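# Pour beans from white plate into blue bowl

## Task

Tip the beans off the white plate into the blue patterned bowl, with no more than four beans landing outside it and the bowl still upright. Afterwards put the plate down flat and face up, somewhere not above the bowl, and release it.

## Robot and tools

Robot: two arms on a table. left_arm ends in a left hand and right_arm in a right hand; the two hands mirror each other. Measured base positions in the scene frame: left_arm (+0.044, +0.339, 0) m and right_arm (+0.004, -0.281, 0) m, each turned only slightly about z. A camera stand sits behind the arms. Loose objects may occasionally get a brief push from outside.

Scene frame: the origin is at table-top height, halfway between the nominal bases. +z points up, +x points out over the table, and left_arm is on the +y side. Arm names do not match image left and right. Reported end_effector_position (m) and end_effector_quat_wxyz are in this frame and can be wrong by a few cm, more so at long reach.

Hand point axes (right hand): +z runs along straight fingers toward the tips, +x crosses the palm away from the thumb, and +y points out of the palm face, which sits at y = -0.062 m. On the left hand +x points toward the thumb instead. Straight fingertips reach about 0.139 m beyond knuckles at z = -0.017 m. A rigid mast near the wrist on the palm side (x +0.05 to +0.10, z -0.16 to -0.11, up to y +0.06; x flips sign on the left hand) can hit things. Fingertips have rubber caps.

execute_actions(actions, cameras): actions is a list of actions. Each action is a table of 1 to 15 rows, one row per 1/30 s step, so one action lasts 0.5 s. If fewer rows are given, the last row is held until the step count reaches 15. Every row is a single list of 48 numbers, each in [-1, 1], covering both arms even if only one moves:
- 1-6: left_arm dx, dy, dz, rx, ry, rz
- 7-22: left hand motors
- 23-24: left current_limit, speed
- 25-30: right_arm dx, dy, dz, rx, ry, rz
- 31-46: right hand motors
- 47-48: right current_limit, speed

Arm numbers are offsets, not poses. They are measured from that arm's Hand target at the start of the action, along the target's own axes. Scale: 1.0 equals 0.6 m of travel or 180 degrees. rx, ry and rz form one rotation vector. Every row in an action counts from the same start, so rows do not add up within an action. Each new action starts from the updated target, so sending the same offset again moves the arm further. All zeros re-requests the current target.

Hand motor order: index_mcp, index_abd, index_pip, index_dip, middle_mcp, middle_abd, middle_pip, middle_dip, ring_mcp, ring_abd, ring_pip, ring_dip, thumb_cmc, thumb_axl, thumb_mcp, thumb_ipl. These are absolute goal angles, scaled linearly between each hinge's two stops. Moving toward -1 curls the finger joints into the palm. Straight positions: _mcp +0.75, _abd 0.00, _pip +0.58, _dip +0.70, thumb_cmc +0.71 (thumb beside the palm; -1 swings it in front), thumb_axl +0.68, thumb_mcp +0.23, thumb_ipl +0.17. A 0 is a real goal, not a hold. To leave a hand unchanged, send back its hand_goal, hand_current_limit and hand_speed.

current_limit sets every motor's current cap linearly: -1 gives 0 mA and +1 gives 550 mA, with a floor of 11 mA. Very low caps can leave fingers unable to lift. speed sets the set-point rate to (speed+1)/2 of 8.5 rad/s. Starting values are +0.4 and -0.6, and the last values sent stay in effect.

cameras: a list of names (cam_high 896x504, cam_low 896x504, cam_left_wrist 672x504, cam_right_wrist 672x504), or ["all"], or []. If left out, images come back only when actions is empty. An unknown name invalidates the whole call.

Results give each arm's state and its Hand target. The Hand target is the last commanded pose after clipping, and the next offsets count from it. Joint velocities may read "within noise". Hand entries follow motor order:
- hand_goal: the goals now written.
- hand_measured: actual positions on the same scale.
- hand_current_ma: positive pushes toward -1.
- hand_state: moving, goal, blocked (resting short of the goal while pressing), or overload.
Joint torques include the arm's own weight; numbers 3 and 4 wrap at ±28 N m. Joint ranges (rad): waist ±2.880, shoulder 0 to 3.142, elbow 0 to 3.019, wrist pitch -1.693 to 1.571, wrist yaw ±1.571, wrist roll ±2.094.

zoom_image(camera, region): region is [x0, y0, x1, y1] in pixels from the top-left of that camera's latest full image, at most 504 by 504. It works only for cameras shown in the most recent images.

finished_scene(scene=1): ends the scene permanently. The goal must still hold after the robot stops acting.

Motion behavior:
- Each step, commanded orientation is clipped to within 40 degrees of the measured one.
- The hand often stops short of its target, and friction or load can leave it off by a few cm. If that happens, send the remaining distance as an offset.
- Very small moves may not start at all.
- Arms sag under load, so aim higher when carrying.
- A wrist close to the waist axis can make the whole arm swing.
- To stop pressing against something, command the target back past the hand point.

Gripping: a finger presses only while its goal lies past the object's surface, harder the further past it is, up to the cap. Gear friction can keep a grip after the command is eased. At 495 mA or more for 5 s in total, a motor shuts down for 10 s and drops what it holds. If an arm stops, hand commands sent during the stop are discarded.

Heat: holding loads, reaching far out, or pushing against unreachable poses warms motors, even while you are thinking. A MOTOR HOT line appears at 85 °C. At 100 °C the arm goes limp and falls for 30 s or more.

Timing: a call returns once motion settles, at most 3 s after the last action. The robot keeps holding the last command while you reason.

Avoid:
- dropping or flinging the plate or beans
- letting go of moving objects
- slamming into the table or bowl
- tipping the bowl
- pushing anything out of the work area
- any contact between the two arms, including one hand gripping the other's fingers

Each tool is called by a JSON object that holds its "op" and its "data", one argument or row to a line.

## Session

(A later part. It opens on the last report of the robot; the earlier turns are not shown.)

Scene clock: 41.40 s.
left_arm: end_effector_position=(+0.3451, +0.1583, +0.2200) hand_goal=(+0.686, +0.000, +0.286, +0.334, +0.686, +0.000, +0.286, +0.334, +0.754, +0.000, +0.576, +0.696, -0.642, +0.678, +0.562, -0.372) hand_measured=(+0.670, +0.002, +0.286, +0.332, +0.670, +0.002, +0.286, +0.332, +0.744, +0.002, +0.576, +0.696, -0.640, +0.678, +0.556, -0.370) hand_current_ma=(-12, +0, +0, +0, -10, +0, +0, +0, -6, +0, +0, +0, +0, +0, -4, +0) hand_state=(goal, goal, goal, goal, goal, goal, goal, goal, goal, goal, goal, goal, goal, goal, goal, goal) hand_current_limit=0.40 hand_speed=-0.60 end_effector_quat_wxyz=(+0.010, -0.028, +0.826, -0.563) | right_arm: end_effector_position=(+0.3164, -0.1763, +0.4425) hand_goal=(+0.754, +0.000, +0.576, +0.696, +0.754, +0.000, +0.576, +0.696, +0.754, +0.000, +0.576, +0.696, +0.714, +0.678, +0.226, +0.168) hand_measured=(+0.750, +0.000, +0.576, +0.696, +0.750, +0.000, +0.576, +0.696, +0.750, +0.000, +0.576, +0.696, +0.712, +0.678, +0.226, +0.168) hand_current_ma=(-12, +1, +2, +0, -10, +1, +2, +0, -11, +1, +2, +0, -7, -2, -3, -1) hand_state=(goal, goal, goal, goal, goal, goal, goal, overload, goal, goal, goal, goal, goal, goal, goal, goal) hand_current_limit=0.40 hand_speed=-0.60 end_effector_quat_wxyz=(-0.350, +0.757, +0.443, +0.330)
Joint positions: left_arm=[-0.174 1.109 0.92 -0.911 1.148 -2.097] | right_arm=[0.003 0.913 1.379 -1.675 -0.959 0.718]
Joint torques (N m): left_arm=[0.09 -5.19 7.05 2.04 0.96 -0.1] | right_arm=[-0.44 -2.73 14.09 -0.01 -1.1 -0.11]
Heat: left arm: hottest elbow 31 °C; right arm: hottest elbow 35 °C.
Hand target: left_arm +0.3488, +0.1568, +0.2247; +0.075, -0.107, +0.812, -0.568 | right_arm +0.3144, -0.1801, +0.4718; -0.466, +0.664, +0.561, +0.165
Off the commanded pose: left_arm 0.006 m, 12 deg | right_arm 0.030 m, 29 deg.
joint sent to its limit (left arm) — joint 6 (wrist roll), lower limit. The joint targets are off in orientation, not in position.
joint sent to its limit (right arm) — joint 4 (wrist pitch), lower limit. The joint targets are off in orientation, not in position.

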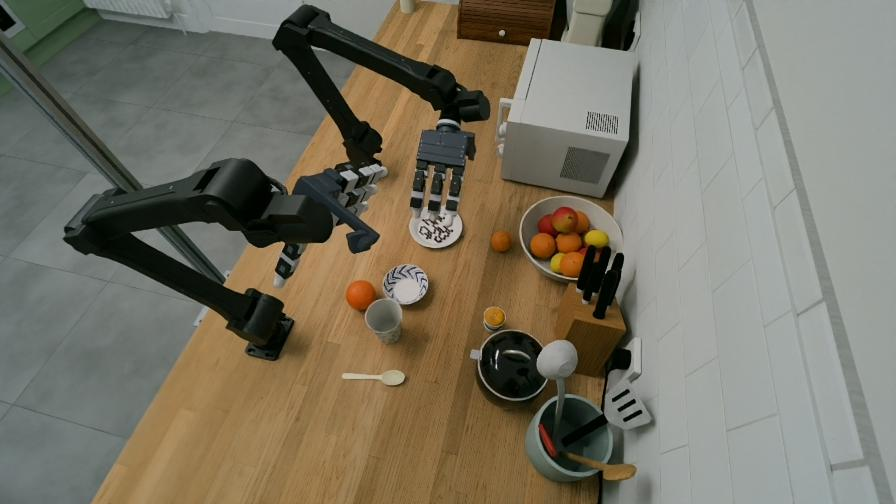

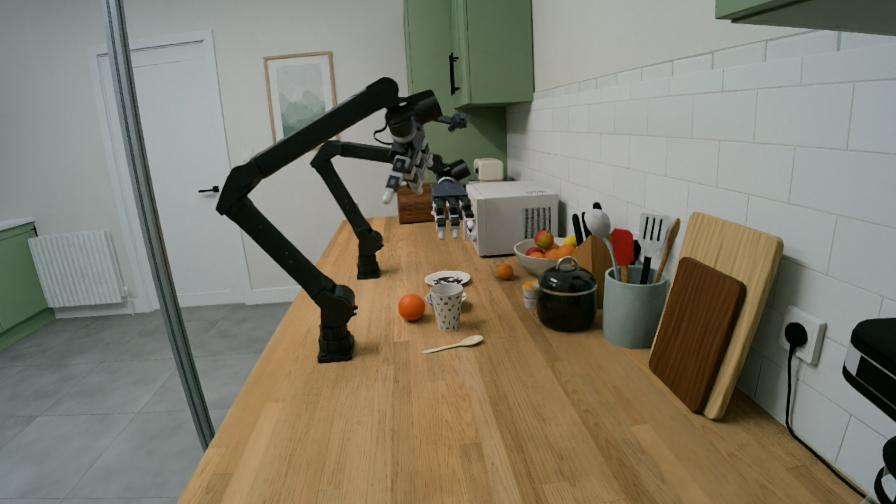

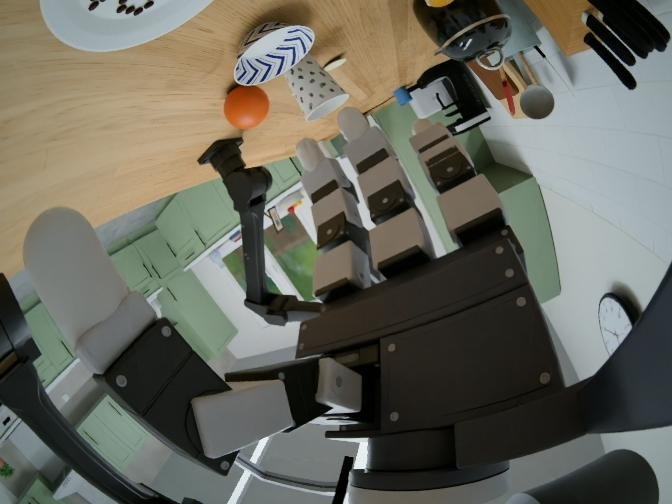

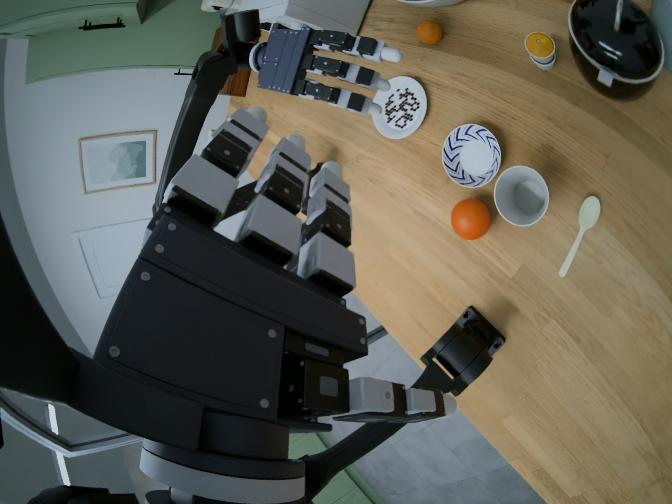

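{"op": "execute_actions", "data": {
  "actions": [
    [[0,0,0,0,0.0627,0.0228, 0.685,0,0.285,0.333,0.685,0,0.285,0.333,0.754,0,0.576,0.696,-0.643,0.678,0.562,-0.373,0.4,-0.6, 0,0,0,0,0,0, 0.754,0,0.576,0.696,0.754,0,0.576,0.696,0.754,0,0.576,0.696,0.714,0.678,0.226,0.168,0.4,-0.6]],
    [[0.005,0.0549,0.0197,0,0,0, 0.685,0,0.285,0.333,0.685,0,0.285,0.333,0.754,0,0.576,0.696,-0.643,0.678,0.562,-0.373,0.4,-0.6, 0,0,0,0,0,0, 0.754,0,0.576,0.696,0.754,0,0.576,0.696,0.754,0,0.576,0.696,0.714,0.678,0.226,0.168,0.4,-0.6]],
    [[0.005,0.0549,0.0197,0,0,0, 0.685,0,0.285,0.333,0.685,0,0.285,0.333,0.754,0,0.576,0.696,-0.643,0.678,0.562,-0.373,0.4,-0.6, 0,0,0,0,0,0, 0.754,0,0.576,0.696,0.754,0,0.576,0.696,0.754,0,0.576,0.696,0.714,0.678,0.226,0.168,0.4,-0.6]],
    [[0.005,0.0549,0.0197,0,0,0, 0.685,0,0.285,0.333,0.685,0,0.285,0.333,0.754,0,0.576,0.696,-0.643,0.678,0.562,-0.373,0.4,-0.6, 0,0,0,0,0,0, 0.754,0,0.576,0.696,0.754,0,0.576,0.696,0.754,0,0.576,0.696,0.714,0.678,0.226,0.168,0.4,-0.6]]
  ],
  "cameras": ["all"]
}}

{"op": "zoom_image", "data": {
  "camera": "cam_high",
  "region": [370, 130, 520, 290]
}}

{"op": "zoom_image", "data": {
  "camera": "cam_low",
  "region": [400, 190, 500, 310]
}}

{"op": "zoom_image", "data": {
  "camera": "cam_right_wrist",
  "region": [230, 10, 530, 210]
}}

Scene clock: 45.70 s.
left_arm: end_effector_position=(+0.3335, +0.1571, +0.1178) hand_goal=(+0.686, +0.000, +0.286, +0.334, +0.686, +0.000, +0.286, +0.334, +0.754, +0.000, +0.576, +0.696, -0.642, +0.678, +0.562, -0.372) hand_measured=(+0.670, +0.002, +0.286, +0.332, +0.670, +0.002, +0.286, +0.332, +0.744, +0.002, +0.576, +0.696, -0.640, +0.678, +0.556, -0.370) hand_current_ma=(-12, +0, +0, +0, -10, +0, +0, +0, -6, +0, +0, +0, +0, +0, -3, +0) hand_state=(goal, goal, goal, goal, goal, goal, goal, goal, goal, goal, goal, goal, goal, goal, goal, goal) hand_current_limit=0.40 hand_speed=-0.60 end_effector_quat_wxyz=(+0.008, -0.023, +0.820, -0.572) | right_arm: end_effector_position=(+0.3164, -0.1763, +0.4425) hand_goal=(+0.754, +0.000, +0.576, +0.696, +0.754, +0.000, +0.576, +0.696, +0.754, +0.000, +0.576, +0.696, +0.714, +0.678, +0.226, +0.168) hand_measured=(+0.750, +0.000, +0.576, +0.696, +0.750, +0.000, +0.576, +0.696, +0.750, +0.000, +0.576, +0.696, +0.712, +0.678, +0.226, +0.168) hand_current_ma=(-12, +1, +2, +0, -10, +1, +2, +0, -11, +1, +2, +0, -7, -2, -3, -1) hand_state=(goal, goal, goal, goal, goal, goal, goal, overload, goal, goal, goal, goal, goal, goal, goal, goal) hand_current_limit=0.40 hand_speed=-0.60 end_effector_quat_wxyz=(-0.350, +0.757, +0.443, +0.330)
Joint positions: left_arm=[-0.174 1.188 0.685 -0.591 1.171 -2.096] | right_arm=[0.003 0.913 1.379 -1.675 -0.959 0.718]
Joint torques (N m): left_arm=[0.26 -4.42 6.48 2.1 0.82 -0.07] | right_arm=[-0.5 -2.73 14.06 -0.01 -1.1 -0.11]
Heat: left arm: hottest elbow 31 °C; right arm: hottest elbow 36 °C.
Hand target: left_arm +0.3396, +0.1568, +0.1198; +0.015, -0.022, +0.819, -0.573 | right_arm +0.3144, -0.1801, +0.4718; -0.466, +0.664, +0.561, +0.165
Off the commanded pose: left_arm 0.007 m, 1 deg | right_arm 0.030 m, 29 deg.
joint sent to its limit (left arm) — joint 6 (wrist roll), lower limit. The joint targets still meet the commanded pose.
joint sent to its limit (right arm) — joint 4 (wrist pitch), lower limit. The joint targets are off in orientation, not in position.

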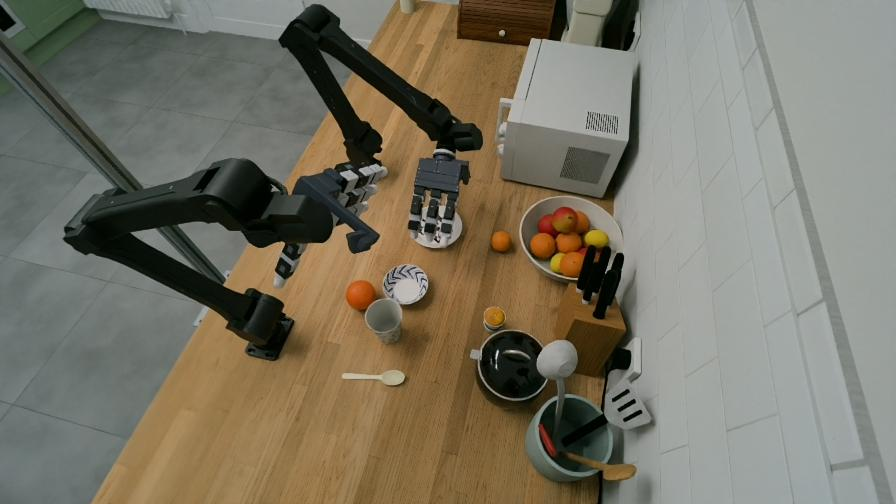

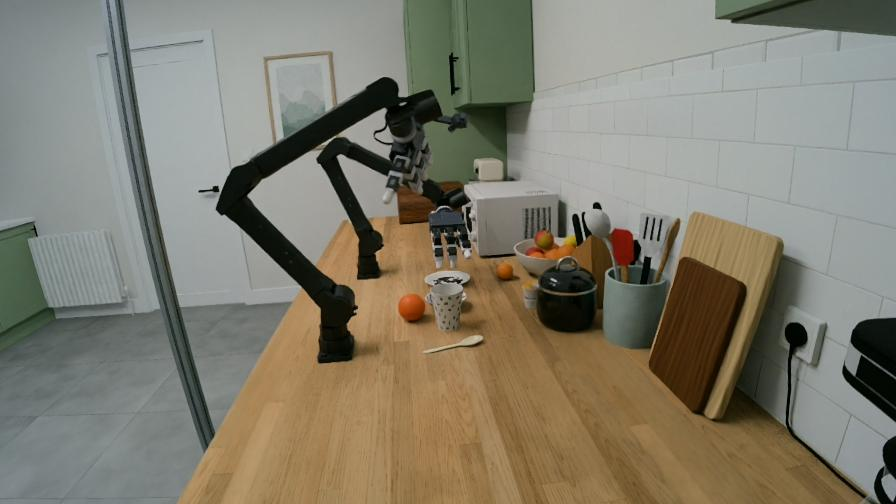

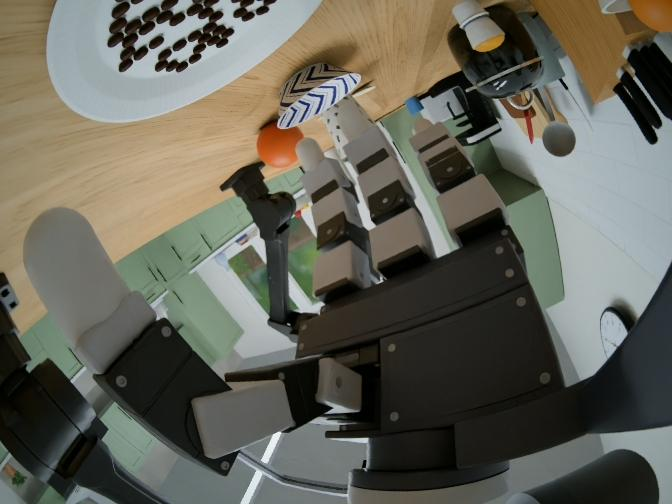

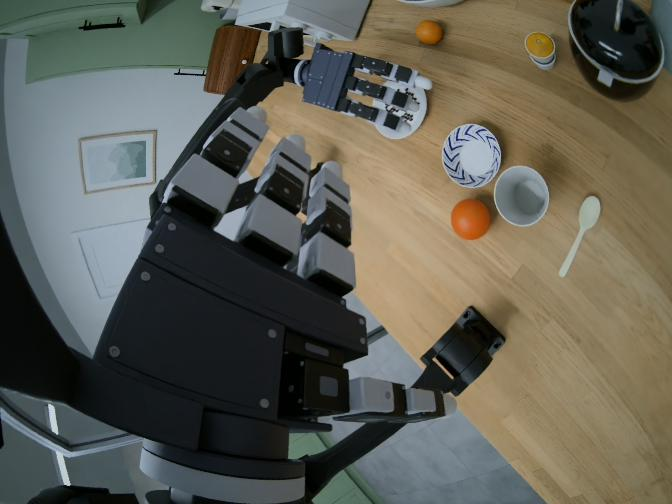

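Scaled by 3.150 from the camera's 896x504 image, which has a finer 1280x720 frame.

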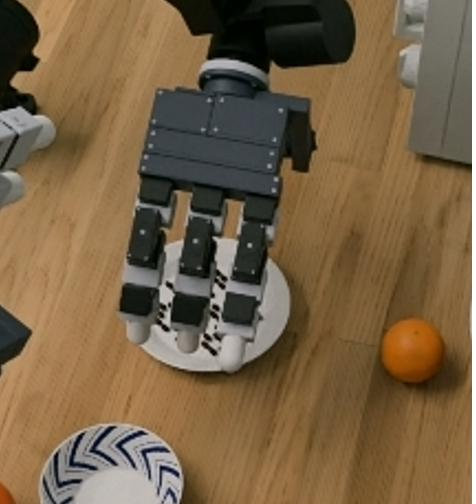

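Scaled by 4.200 from the camera's 896x504 image, which has a finer 1280x720 frame.

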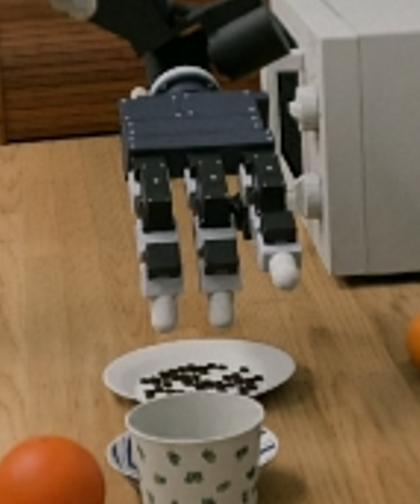

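Scaled by 1.680 from the camera's 672x504 image, which has a finer 960x720 frame.

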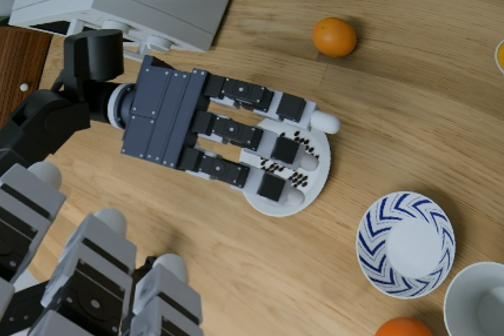

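{"op": "execute_actions", "data": {
  "actions": [
    [[-0.0044,0.0313,0.0116,0,0,0, 0.685,0,0.285,0.333,0.685,0,0.285,0.333,0.754,0,0.576,0.696,-0.643,0.678,0.562,-0.373,0.4,-0.6, 0,0,0,0,0,0, 0.754,0,0.576,0.696,0.754,0,0.576,0.696,0.754,0,0.576,0.696,0.714,0.678,0.226,0.168,0.4,-0.6]],
    [[-0.0044,0.0313,0.0116,0,0,0, 0.685,0,0.285,0.333,0.685,0,0.285,0.333,0.754,0,0.576,0.696,-0.643,0.678,0.562,-0.373,0.4,-0.6, 0,0,0,0,0,0, 0.754,0,0.576,0.696,0.754,0,0.576,0.696,0.754,0,0.576,0.696,0.714,0.678,0.226,0.168,0.4,-0.6]]
  ],
  "cameras": ["all"]
}}

{"op": "zoom_image", "data": {
  "camera": "cam_high",
  "region": [380, 170, 500, 290]
}}

{"op": "zoom_image", "data": {
  "camera": "cam_low",
  "region": [400, 220, 490, 310]
}}

{"op": "zoom_image", "data": {
  "camera": "cam_right_wrist",
  "region": [330, 30, 480, 180]
}}

Scene clock: 51.23 s.
left_arm: end_effector_position=(+0.3389, +0.1563, +0.0791) hand_goal=(+0.686, +0.000, +0.286, +0.334, +0.686, +0.000, +0.286, +0.334, +0.754, +0.000, +0.576, +0.696, -0.642, +0.678, +0.562, -0.372) hand_measured=(+0.670, +0.002, +0.286, +0.332, +0.670, +0.002, +0.286, +0.332, +0.744, +0.002, +0.576, +0.696, -0.640, +0.678, +0.556, -0.370) hand_current_ma=(-12, +0, +0, +0, -10, +0, +0, +0, -6, +0, +0, +0, +0, +0, -3, +0) hand_state=(goal, goal, goal, goal, goal, goal, goal, goal, goal, goal, goal, goal, goal, goal, goal, goal) hand_current_limit=0.40 hand_speed=-0.60 end_effector_quat_wxyz=(+0.008, -0.023, +0.820, -0.572) | right_arm: end_effector_position=(+0.3164, -0.1763, +0.4425) hand_goal=(+0.754, +0.000, +0.576, +0.696, +0.754, +0.000, +0.576, +0.696, +0.754, +0.000, +0.576, +0.696, +0.714, +0.678, +0.226, +0.168) hand_measured=(+0.750, +0.000, +0.576, +0.696, +0.750, +0.000, +0.576, +0.696, +0.750, +0.000, +0.576, +0.696, +0.712, +0.678, +0.226, +0.168) hand_current_ma=(-12, +1, +2, +0, -10, +1, +2, +0, -11, +1, +2, +0, -7, -2, -3, -1) hand_state=(goal, goal, goal, goal, goal, goal, goal, overload, goal, goal, goal, goal, goal, goal, goal, goal) hand_current_limit=0.40 hand_speed=-0.60 end_effector_quat_wxyz=(-0.350, +0.757, +0.443, +0.330)
Joint positions: left_arm=[-0.174 1.277 0.636 -0.453 1.171 -2.097] | right_arm=[0.003 0.913 1.379 -1.675 -0.959 0.718]
Joint torques (N m): left_arm=[0.44 -5.13 5.85 2.15 0.85 -0.05] | right_arm=[-0.44 -2.73 14.08 -0.02 -1.11 -0.11]
Heat: left arm: hottest elbow 31 °C; right arm: hottest elbow 36 °C.
Hand target: left_arm +0.3449, +0.1569, +0.0798; +0.015, -0.022, +0.819, -0.573 | right_arm +0.3144, -0.1801, +0.4718; -0.466, +0.664, +0.561, +0.165
Off the commanded pose: left_arm 0.006 m, 1 deg | right_arm 0.030 m, 29 deg.
joint sent to its limit (right arm) — joint 4 (wrist pitch), lower limit. The joint targets are off in orientation, not in position.

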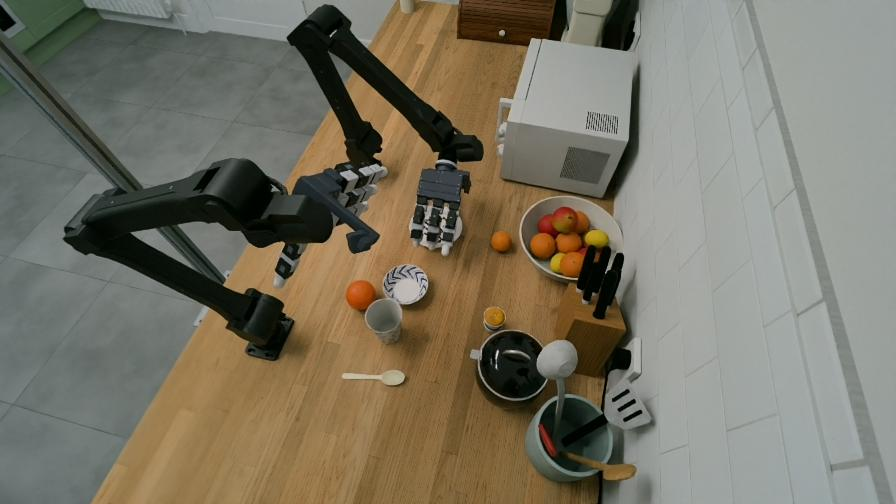

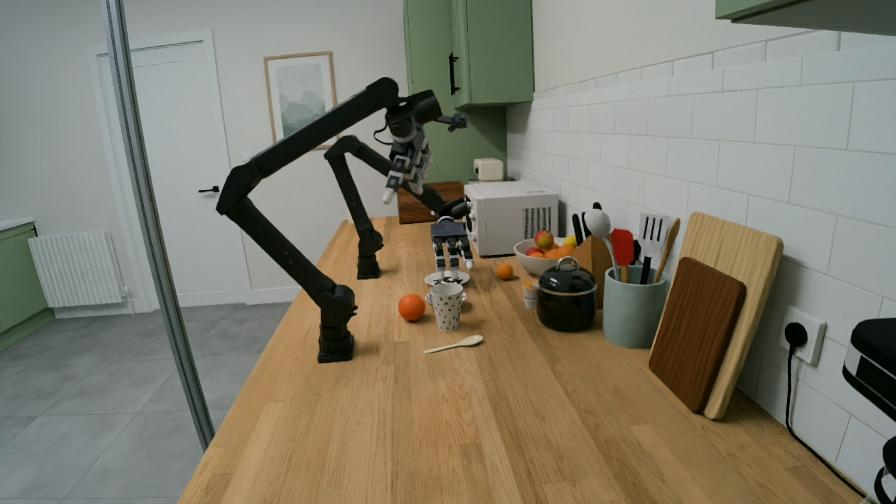

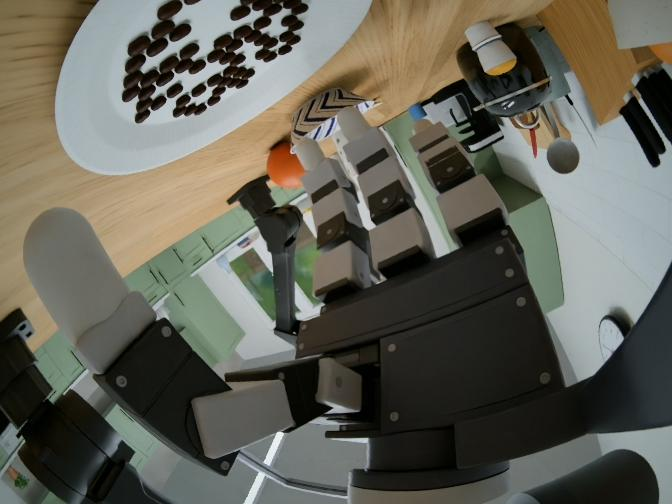

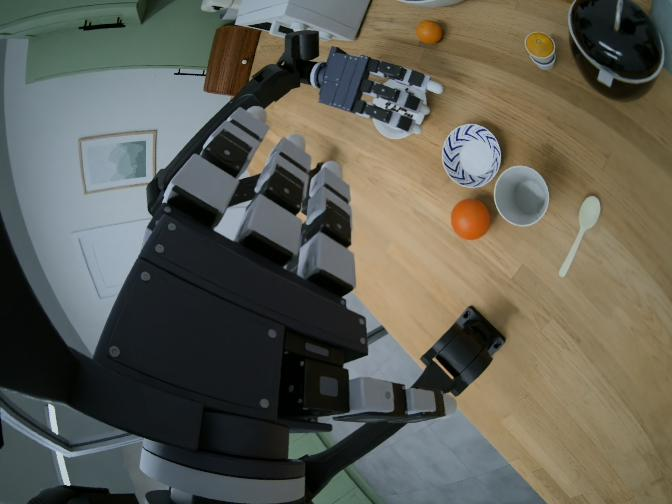

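Scaled by 4.200 from the camera's 896x504 image, which has a finer 1280x720 frame.

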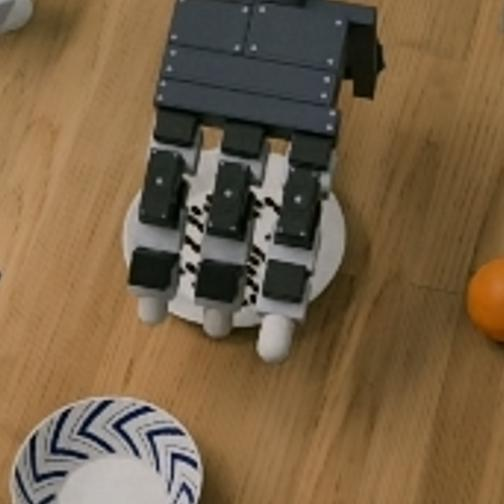

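Scaled by 5.600 from the camera's 896x504 image, which has a finer 1280x720 frame.

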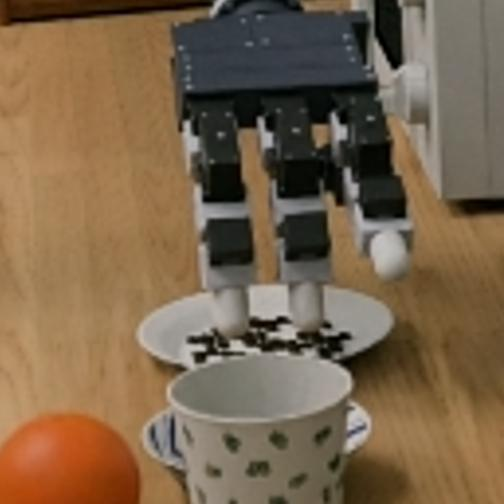

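Scaled by 3.360 from the camera's 672x504 image, which has a finer 960x720 frame.

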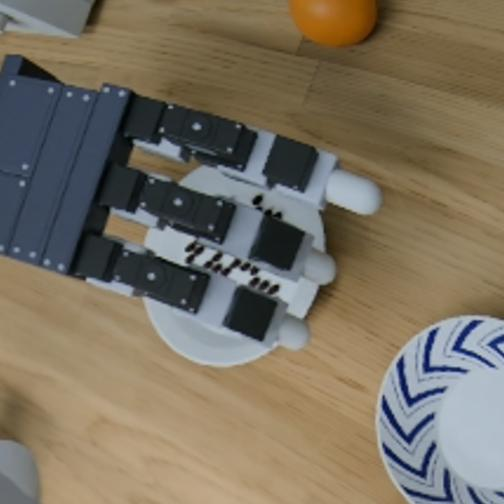

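{"op": "execute_actions", "data": {
  "actions": [
    [[-0.0177,0.0065,-0.018,0,0,0, 0.685,0,0.285,0.333,0.685,0,0.285,0.333,0.754,0,0.576,0.696,-0.643,0.678,0.562,-0.373,0.4,-0.6, 0,0,0,0,0,0, 0.754,0,0.576,0.696,0.754,0,0.576,0.696,0.754,0,0.576,0.696,0.714,0.678,0.226,0.168,0.4,-0.6]],
    [[0,0.0353,0.0128,0,0,0, 0.685,0,0.285,0.333,0.685,0,0.285,0.333,0.754,0,0.576,0.696,-0.643,0.678,0.562,-0.373,0.4,-0.6, 0,0,0,0,0,0, 0.754,0,0.576,0.696,0.754,0,0.576,0.696,0.754,0,0.576,0.696,0.714,0.678,0.226,0.168,0.4,-0.6]]
  ],
  "cameras": ["cam_high","cam_low","cam_left_wrist","cam_right_wrist"]
}}

{"op": "zoom_image", "data": {
  "camera": "cam_high",
  "region": [380, 170, 500, 290]
}}

{"op": "zoom_image", "data": {
  "camera": "cam_low",
  "region": [400, 220, 490, 310]
}}

{"op": "zoom_image", "data": {
  "camera": "cam_right_wrist",
  "region": [330, 30, 480, 180]
}}

Scene clock: 54.47 s.
left_arm: end_effector_position=(+0.3440, +0.1689, +0.0544) hand_goal=(+0.686, +0.000, +0.286, +0.334, +0.686, +0.000, +0.286, +0.334, +0.754, +0.000, +0.576, +0.696, -0.642, +0.678, +0.562, -0.372) hand_measured=(+0.670, +0.002, +0.286, +0.332, +0.670, +0.002, +0.286, +0.332, +0.744, +0.002, +0.576, +0.696, -0.640, +0.678, +0.556, -0.370) hand_current_ma=(-12, +0, +0, +0, -10, +0, +0, +0, -6, +0, +0, +0, +0, +0, -3, +0) hand_state=(goal, goal, goal, goal, goal, goal, goal, goal, goal, goal, goal, goal, goal, goal, goal, goal) hand_current_limit=0.40 hand_speed=-0.60 end_effector_quat_wxyz=(+0.002, -0.030, +0.820, -0.571) | right_arm: end_effector_position=(+0.3164, -0.1763, +0.4425) hand_goal=(+0.754, +0.000, +0.576, +0.696, +0.754, +0.000, +0.576, +0.696, +0.754, +0.000, +0.576, +0.696, +0.714, +0.678, +0.226, +0.168) hand_measured=(+0.750, +0.000, +0.576, +0.696, +0.750, +0.000, +0.576, +0.696, +0.750, +0.000, +0.576, +0.696, +0.712, +0.678, +0.226, +0.168) hand_current_ma=(-12, +1, +2, +0, -10, +1, +2, +0, -11, +1, +2, +0, -7, -2, -3, -1) hand_state=(goal, goal, goal, goal, goal, goal, goal, overload, goal, goal, goal, goal, goal, goal, goal, goal) hand_current_limit=0.40 hand_speed=-0.60 end_effector_quat_wxyz=(-0.350, +0.757, +0.443, +0.330)
Joint positions: left_arm=[-0.132 1.359 0.636 -0.468 1.187 -2.011] | right_arm=[0.003 0.913 1.379 -1.675 -0.959 0.718]
Joint torques (N m): left_arm=[0.26 -5.54 6.13 2.06 0.97 0.04] | right_arm=[-0.38 -2.73 14.06 0.02 -1.11 -0.12]
Heat: left arm: hottest elbow 31 °C; right arm: hottest elbow 36 °C.
Hand target: left_arm +0.3549, +0.1689, +0.0573; +0.015, -0.022, +0.819, -0.573 | right_arm +0.3144, -0.1801, +0.4718; -0.466, +0.664, +0.561, +0.165
Off the commanded pose: left_arm 0.011 m, 2 deg | right_arm 0.030 m, 29 deg.
joint sent to its limit (right arm) — joint 4 (wrist pitch), lower limit. The joint targets are off in orientation, not in position.

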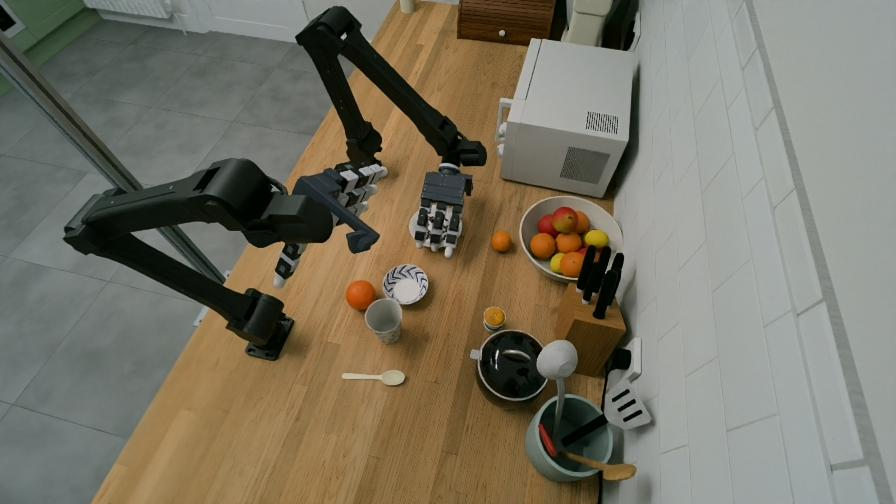

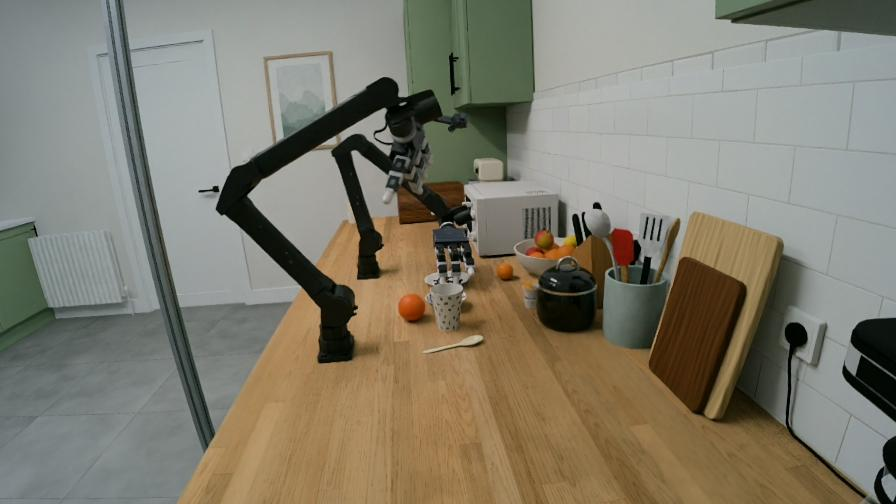

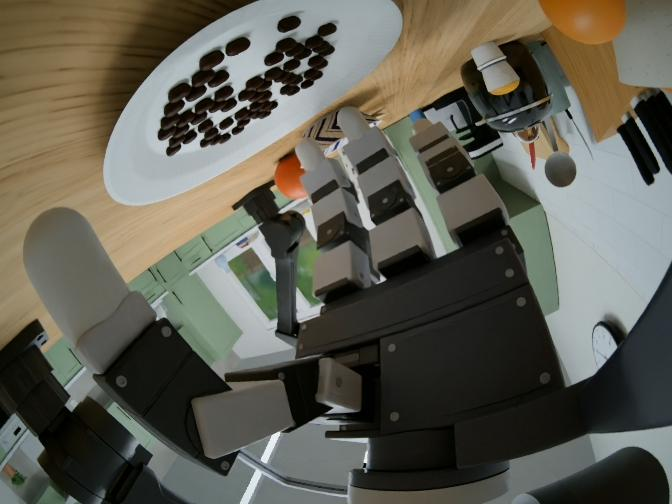

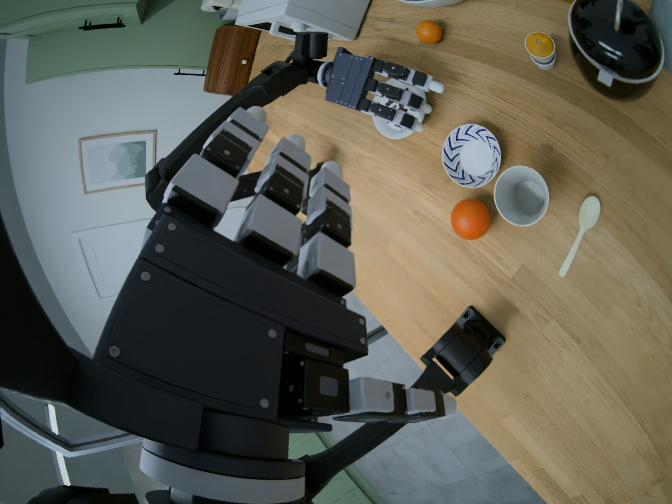

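Scaled by 4.200 from the camera's 896x504 image, which has a finer 1280x720 frame.

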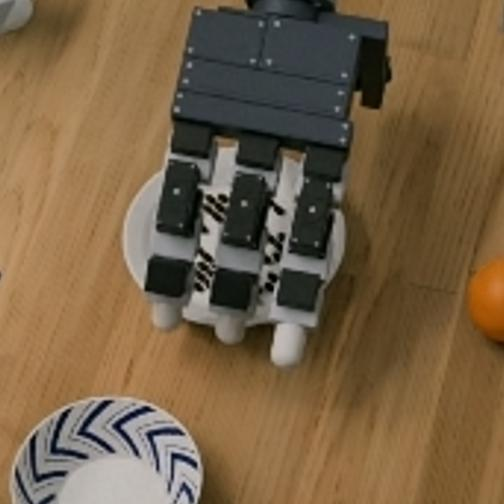

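Scaled by 5.600 from the camera's 896x504 image, which has a finer 1280x720 frame.

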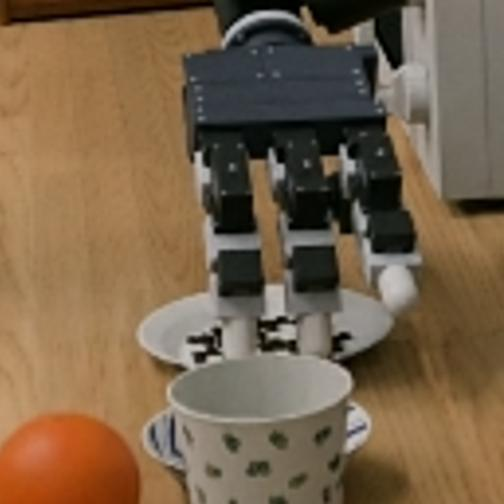

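Scaled by 3.360 from the camera's 672x504 image, which has a finer 960x720 frame.

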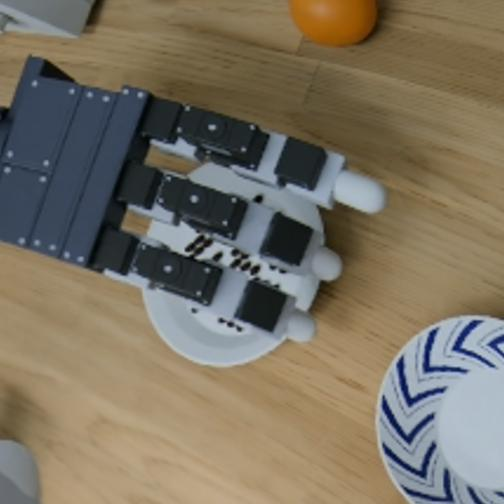

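{"op": "execute_actions", "data": {
  "actions": [
    [[-0.01,0.022,0.008,0,0,0, 0.685,0,0.285,0.333,0.685,0,0.285,0.333,0.754,0,0.576,0.696,-0.643,0.678,0.562,-0.373,0.4,-0.6, 0,0,0,0,0,0, 0.754,0,0.576,0.696,0.754,0,0.576,0.696,0.754,0,0.576,0.696,0.714,0.678,0.226,0.168,0.4,-0.6]],
    [[0,0.022,0.008,0,0,0, 0.685,0,0.285,0.333,0.685,0,0.285,0.333,0.754,0,0.576,0.696,-0.643,0.678,0.562,-0.373,0.4,-0.6, 0,0,0,0,0,0, 0.754,0,0.576,0.696,0.754,0,0.576,0.696,0.754,0,0.576,0.696,0.714,0.678,0.226,0.168,0.4,-0.6]]
  ],
  "cameras": ["cam_high","cam_low","cam_left_wrist","cam_right_wrist"]
}}

{"op": "zoom_image", "data": {
  "camera": "cam_high",
  "region": [380, 170, 500, 290]
}}

{"op": "zoom_image", "data": {
  "camera": "cam_low",
  "region": [400, 220, 490, 310]
}}

{"op": "zoom_image", "data": {
  "camera": "cam_right_wrist",
  "region": [330, 30, 480, 180]
}}

Scene clock: 56.60 s.
left_arm: end_effector_position=(+0.3569, +0.1678, +0.0310) hand_goal=(+0.686, +0.000, +0.286, +0.334, +0.686, +0.000, +0.286, +0.334, +0.754, +0.000, +0.576, +0.696, -0.642, +0.678, +0.562, -0.372) hand_measured=(+0.670, +0.002, +0.286, +0.332, +0.670, +0.002, +0.286, +0.332, +0.744, +0.002, +0.576, +0.696, -0.640, +0.678, +0.556, -0.370) hand_current_ma=(-12, +0, +0, +0, -10, +0, +0, +0, -6, +0, +0, +0, +0, +0, -3, +0) hand_state=(goal, goal, goal, goal, goal, goal, goal, goal, goal, goal, goal, goal, goal, goal, goal, goal) hand_current_limit=0.40 hand_speed=-0.60 end_effector_quat_wxyz=(+0.008, -0.024, +0.820, -0.572) | right_arm: end_effector_position=(+0.3164, -0.1763, +0.4425) hand_goal=(+0.754, +0.000, +0.576, +0.696, +0.754, +0.000, +0.576, +0.696, +0.754, +0.000, +0.576, +0.696, +0.714, +0.678, +0.226, +0.168) hand_measured=(+0.750, +0.000, +0.576, +0.696, +0.750, +0.000, +0.576, +0.696, +0.750, +0.000, +0.576, +0.696, +0.712, +0.678, +0.226, +0.168) hand_current_ma=(-12, +1, +2, +0, -10, +1, +2, +0, -11, +1, +2, +0, -7, -2, -3, -1) hand_state=(goal, goal, goal, goal, goal, goal, goal, overload, goal, goal, goal, goal, goal, goal, goal, goal) hand_current_limit=0.40 hand_speed=-0.60 end_effector_quat_wxyz=(-0.350, +0.757, +0.443, +0.330)
Joint positions: left_arm=[-0.131 1.443 0.636 -0.374 1.187 -2.002] | right_arm=[0.003 0.913 1.379 -1.675 -0.959 0.718]
Joint torques (N m): left_arm=[0.62 -5.89 4.67 1.91 0.94 0.03] | right_arm=[-0.38 -2.78 14.05 -0.02 -1.1 -0.12]
Heat: left arm: hottest elbow 31 °C; right arm: hottest elbow 37 °C.
Hand target: left_arm +0.3609, +0.1692, +0.0292; +0.015, -0.022, +0.819, -0.573 | right_arm +0.3144, -0.1801, +0.4718; -0.466, +0.664, +0.561, +0.165
Off the commanded pose: left_arm 0.005 m, 1 deg | right_arm 0.030 m, 29 deg.
joint sent to its limit (right arm) — joint 4 (wrist pitch), lower limit. The joint targets are off in orientation, not in position.

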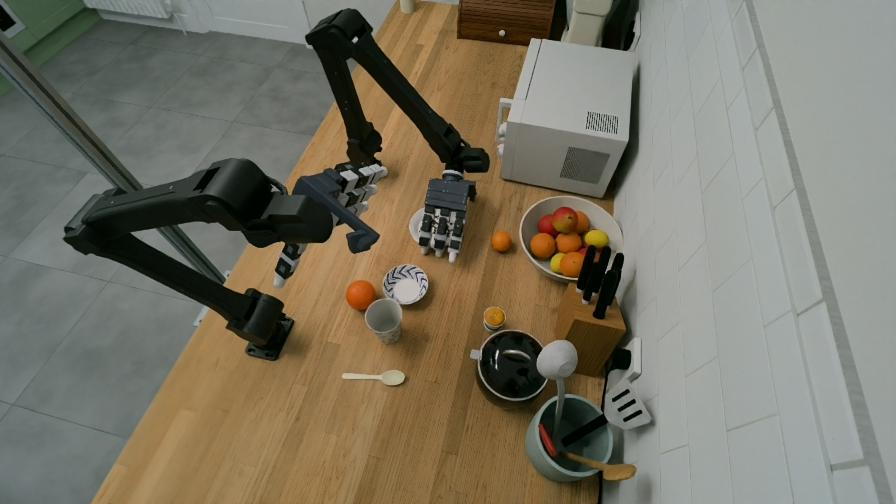

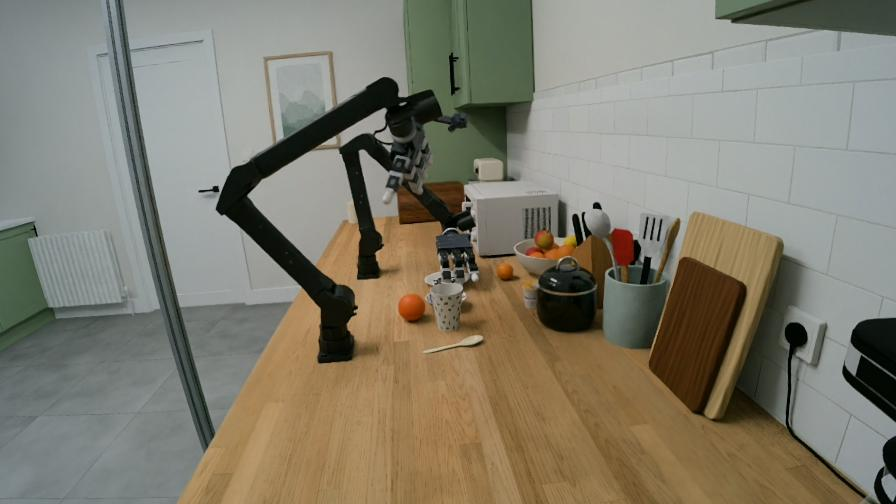

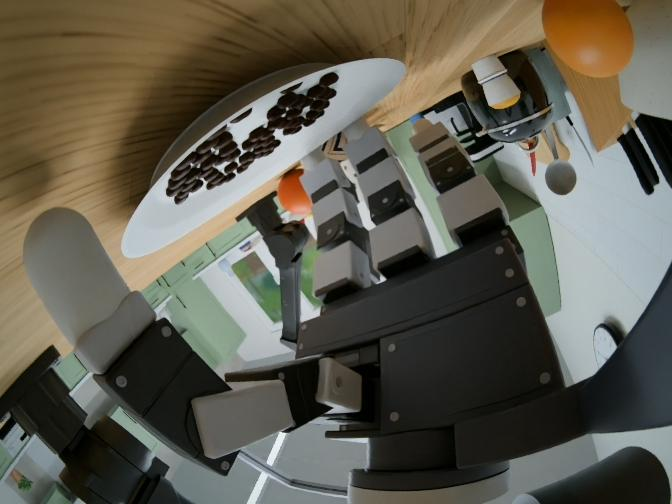

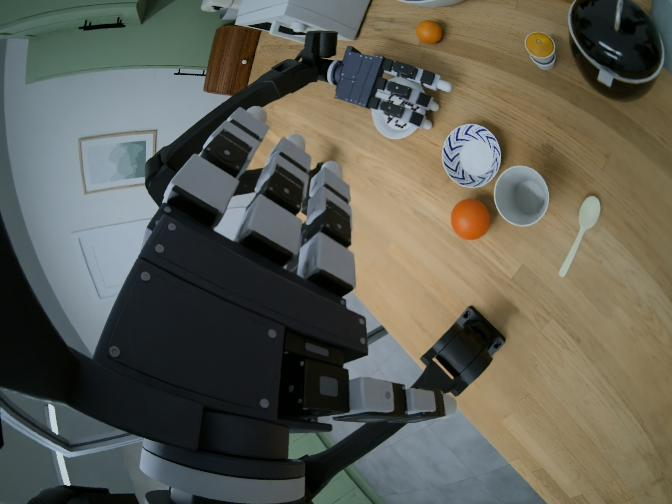

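Scaled by 4.200 from the camera's 896x504 image, which has a finer 1280x720 frame.

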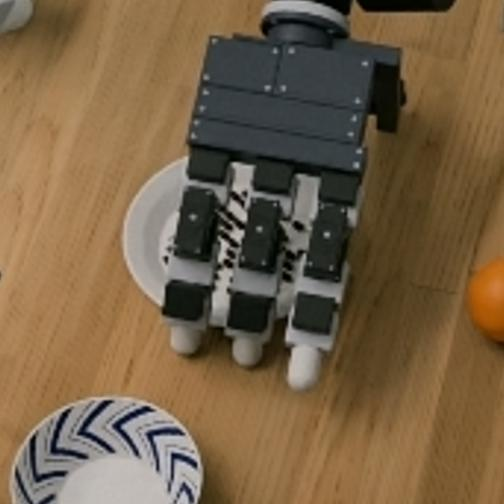

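Scaled by 5.600 from the camera's 896x504 image, which has a finer 1280x720 frame.

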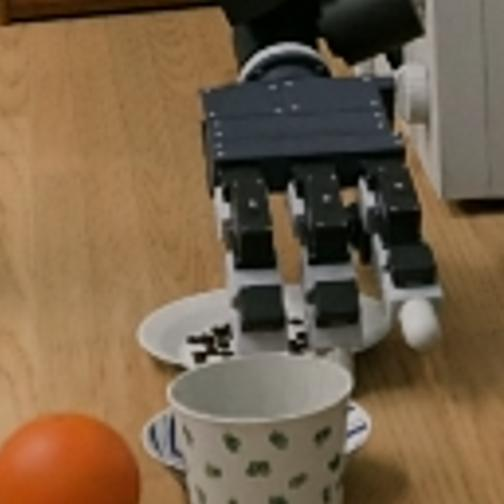

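Scaled by 3.360 from the camera's 672x504 image, which has a finer 960x720 frame.

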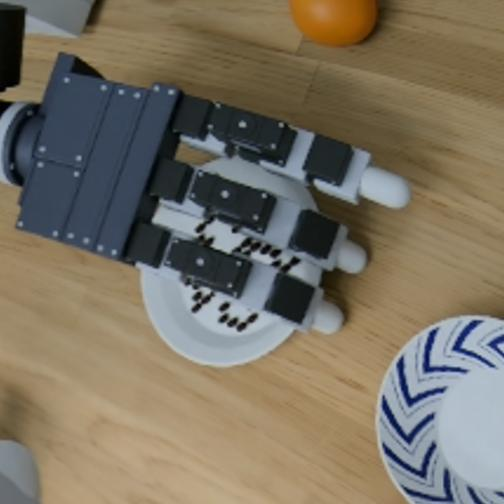

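{"op": "execute_actions", "data": {
  "actions": [
    [[0.0143,0.0095,0.003,0,0,0, 0.685,0,0.285,0.333,0.685,0,0.285,0.333,0.754,0,0.576,0.696,-0.643,0.678,0.562,-0.373,0.4,-0.6, 0,0,0,0,0,0, 0.754,0,0.576,0.696,0.754,0,0.576,0.696,0.754,0,0.576,0.696,0.714,0.678,0.226,0.168,0.4,-0.6]]
  ],
  "cameras": ["cam_left_wrist"]
}}

{"op": "zoom_image", "data": {
  "camera": "cam_left_wrist",
  "region": [0, 0, 450, 400]
}}

Scene clock: 58.33 s.
left_arm: end_effector_position=(+0.3539, +0.1681, +0.0267) hand_goal=(+0.686, +0.000, +0.286, +0.334, +0.686, +0.000, +0.286, +0.334, +0.754, +0.000, +0.576, +0.696, -0.642, +0.678, +0.562, -0.372) hand_measured=(+0.680, +0.000, +0.286, +0.332, +0.688, -0.004, +0.286, +0.332, +0.744, +0.002, +0.576, +0.696, -0.640, +0.678, +0.556, -0.370) hand_current_ma=(-2, +0, +0, +0, +0, -1, +0, +0, -6, +0, +0, +0, +0, +0, -3, +0) hand_state=(goal, goal, goal, goal, goal, goal, goal, goal, goal, goal, goal, goal, goal, goal, goal, goal) hand_current_limit=0.40 hand_speed=-0.60 end_effector_quat_wxyz=(+0.014, -0.020, +0.817, -0.575) | right_arm: end_effector_position=(+0.3164, -0.1763, +0.4425) hand_goal=(+0.754, +0.000, +0.576, +0.696, +0.754, +0.000, +0.576, +0.696, +0.754, +0.000, +0.576, +0.696, +0.714, +0.678, +0.226, +0.168) hand_measured=(+0.750, +0.000, +0.576, +0.696, +0.750, +0.000, +0.576, +0.696, +0.750, +0.000, +0.576, +0.696, +0.712, +0.678, +0.226, +0.168) hand_current_ma=(-12, +1, +2, +0, -10, +1, +2, +0, -11, +1, +2, +0, -7, -2, -3, -1) hand_state=(goal, goal, goal, goal, goal, goal, goal, overload, goal, goal, goal, goal, goal, goal, goal, goal) hand_current_limit=0.40 hand_speed=-0.60 end_effector_quat_wxyz=(-0.350, +0.757, +0.443, +0.330)
Joint positions: left_arm=[-0.129 1.443 0.614 -0.337 1.195 -2.002] | right_arm=[0.003 0.913 1.379 -1.675 -0.959 0.718]
Joint torques (N m): left_arm=[0.15 -6.07 3.95 1.8 0.65 -0.04] | right_arm=[-0.5 -2.78 14.08 -0.01 -1.09 -0.11]
Heat: left arm: hottest elbow 30 °C; right arm: hottest elbow 37 °C.
Hand target: left_arm +0.3523, +0.1691, +0.0232; +0.015, -0.022, +0.819, -0.573 | right_arm +0.3144, -0.1801, +0.4718; -0.466, +0.664, +0.561, +0.165
Off the commanded pose: left_arm 0.004 m, 0 deg | right_arm 0.030 m, 29 deg.
joint sent to its limit (right arm) — joint 4 (wrist pitch), lower limit. The joint targets are off in orientation, not in position.
Images, in order (width x height): cam_left_wrist 672x504.

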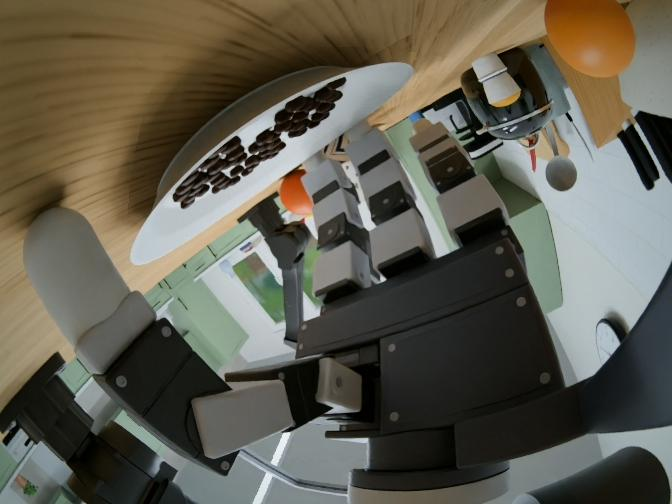

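Scaled by 1.120 from the camera's 672x504 image, which has a finer 960x720 frame.

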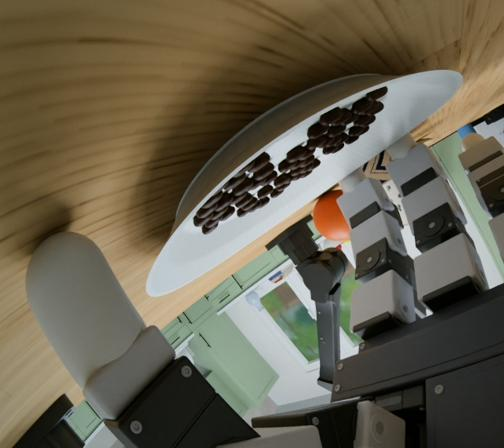

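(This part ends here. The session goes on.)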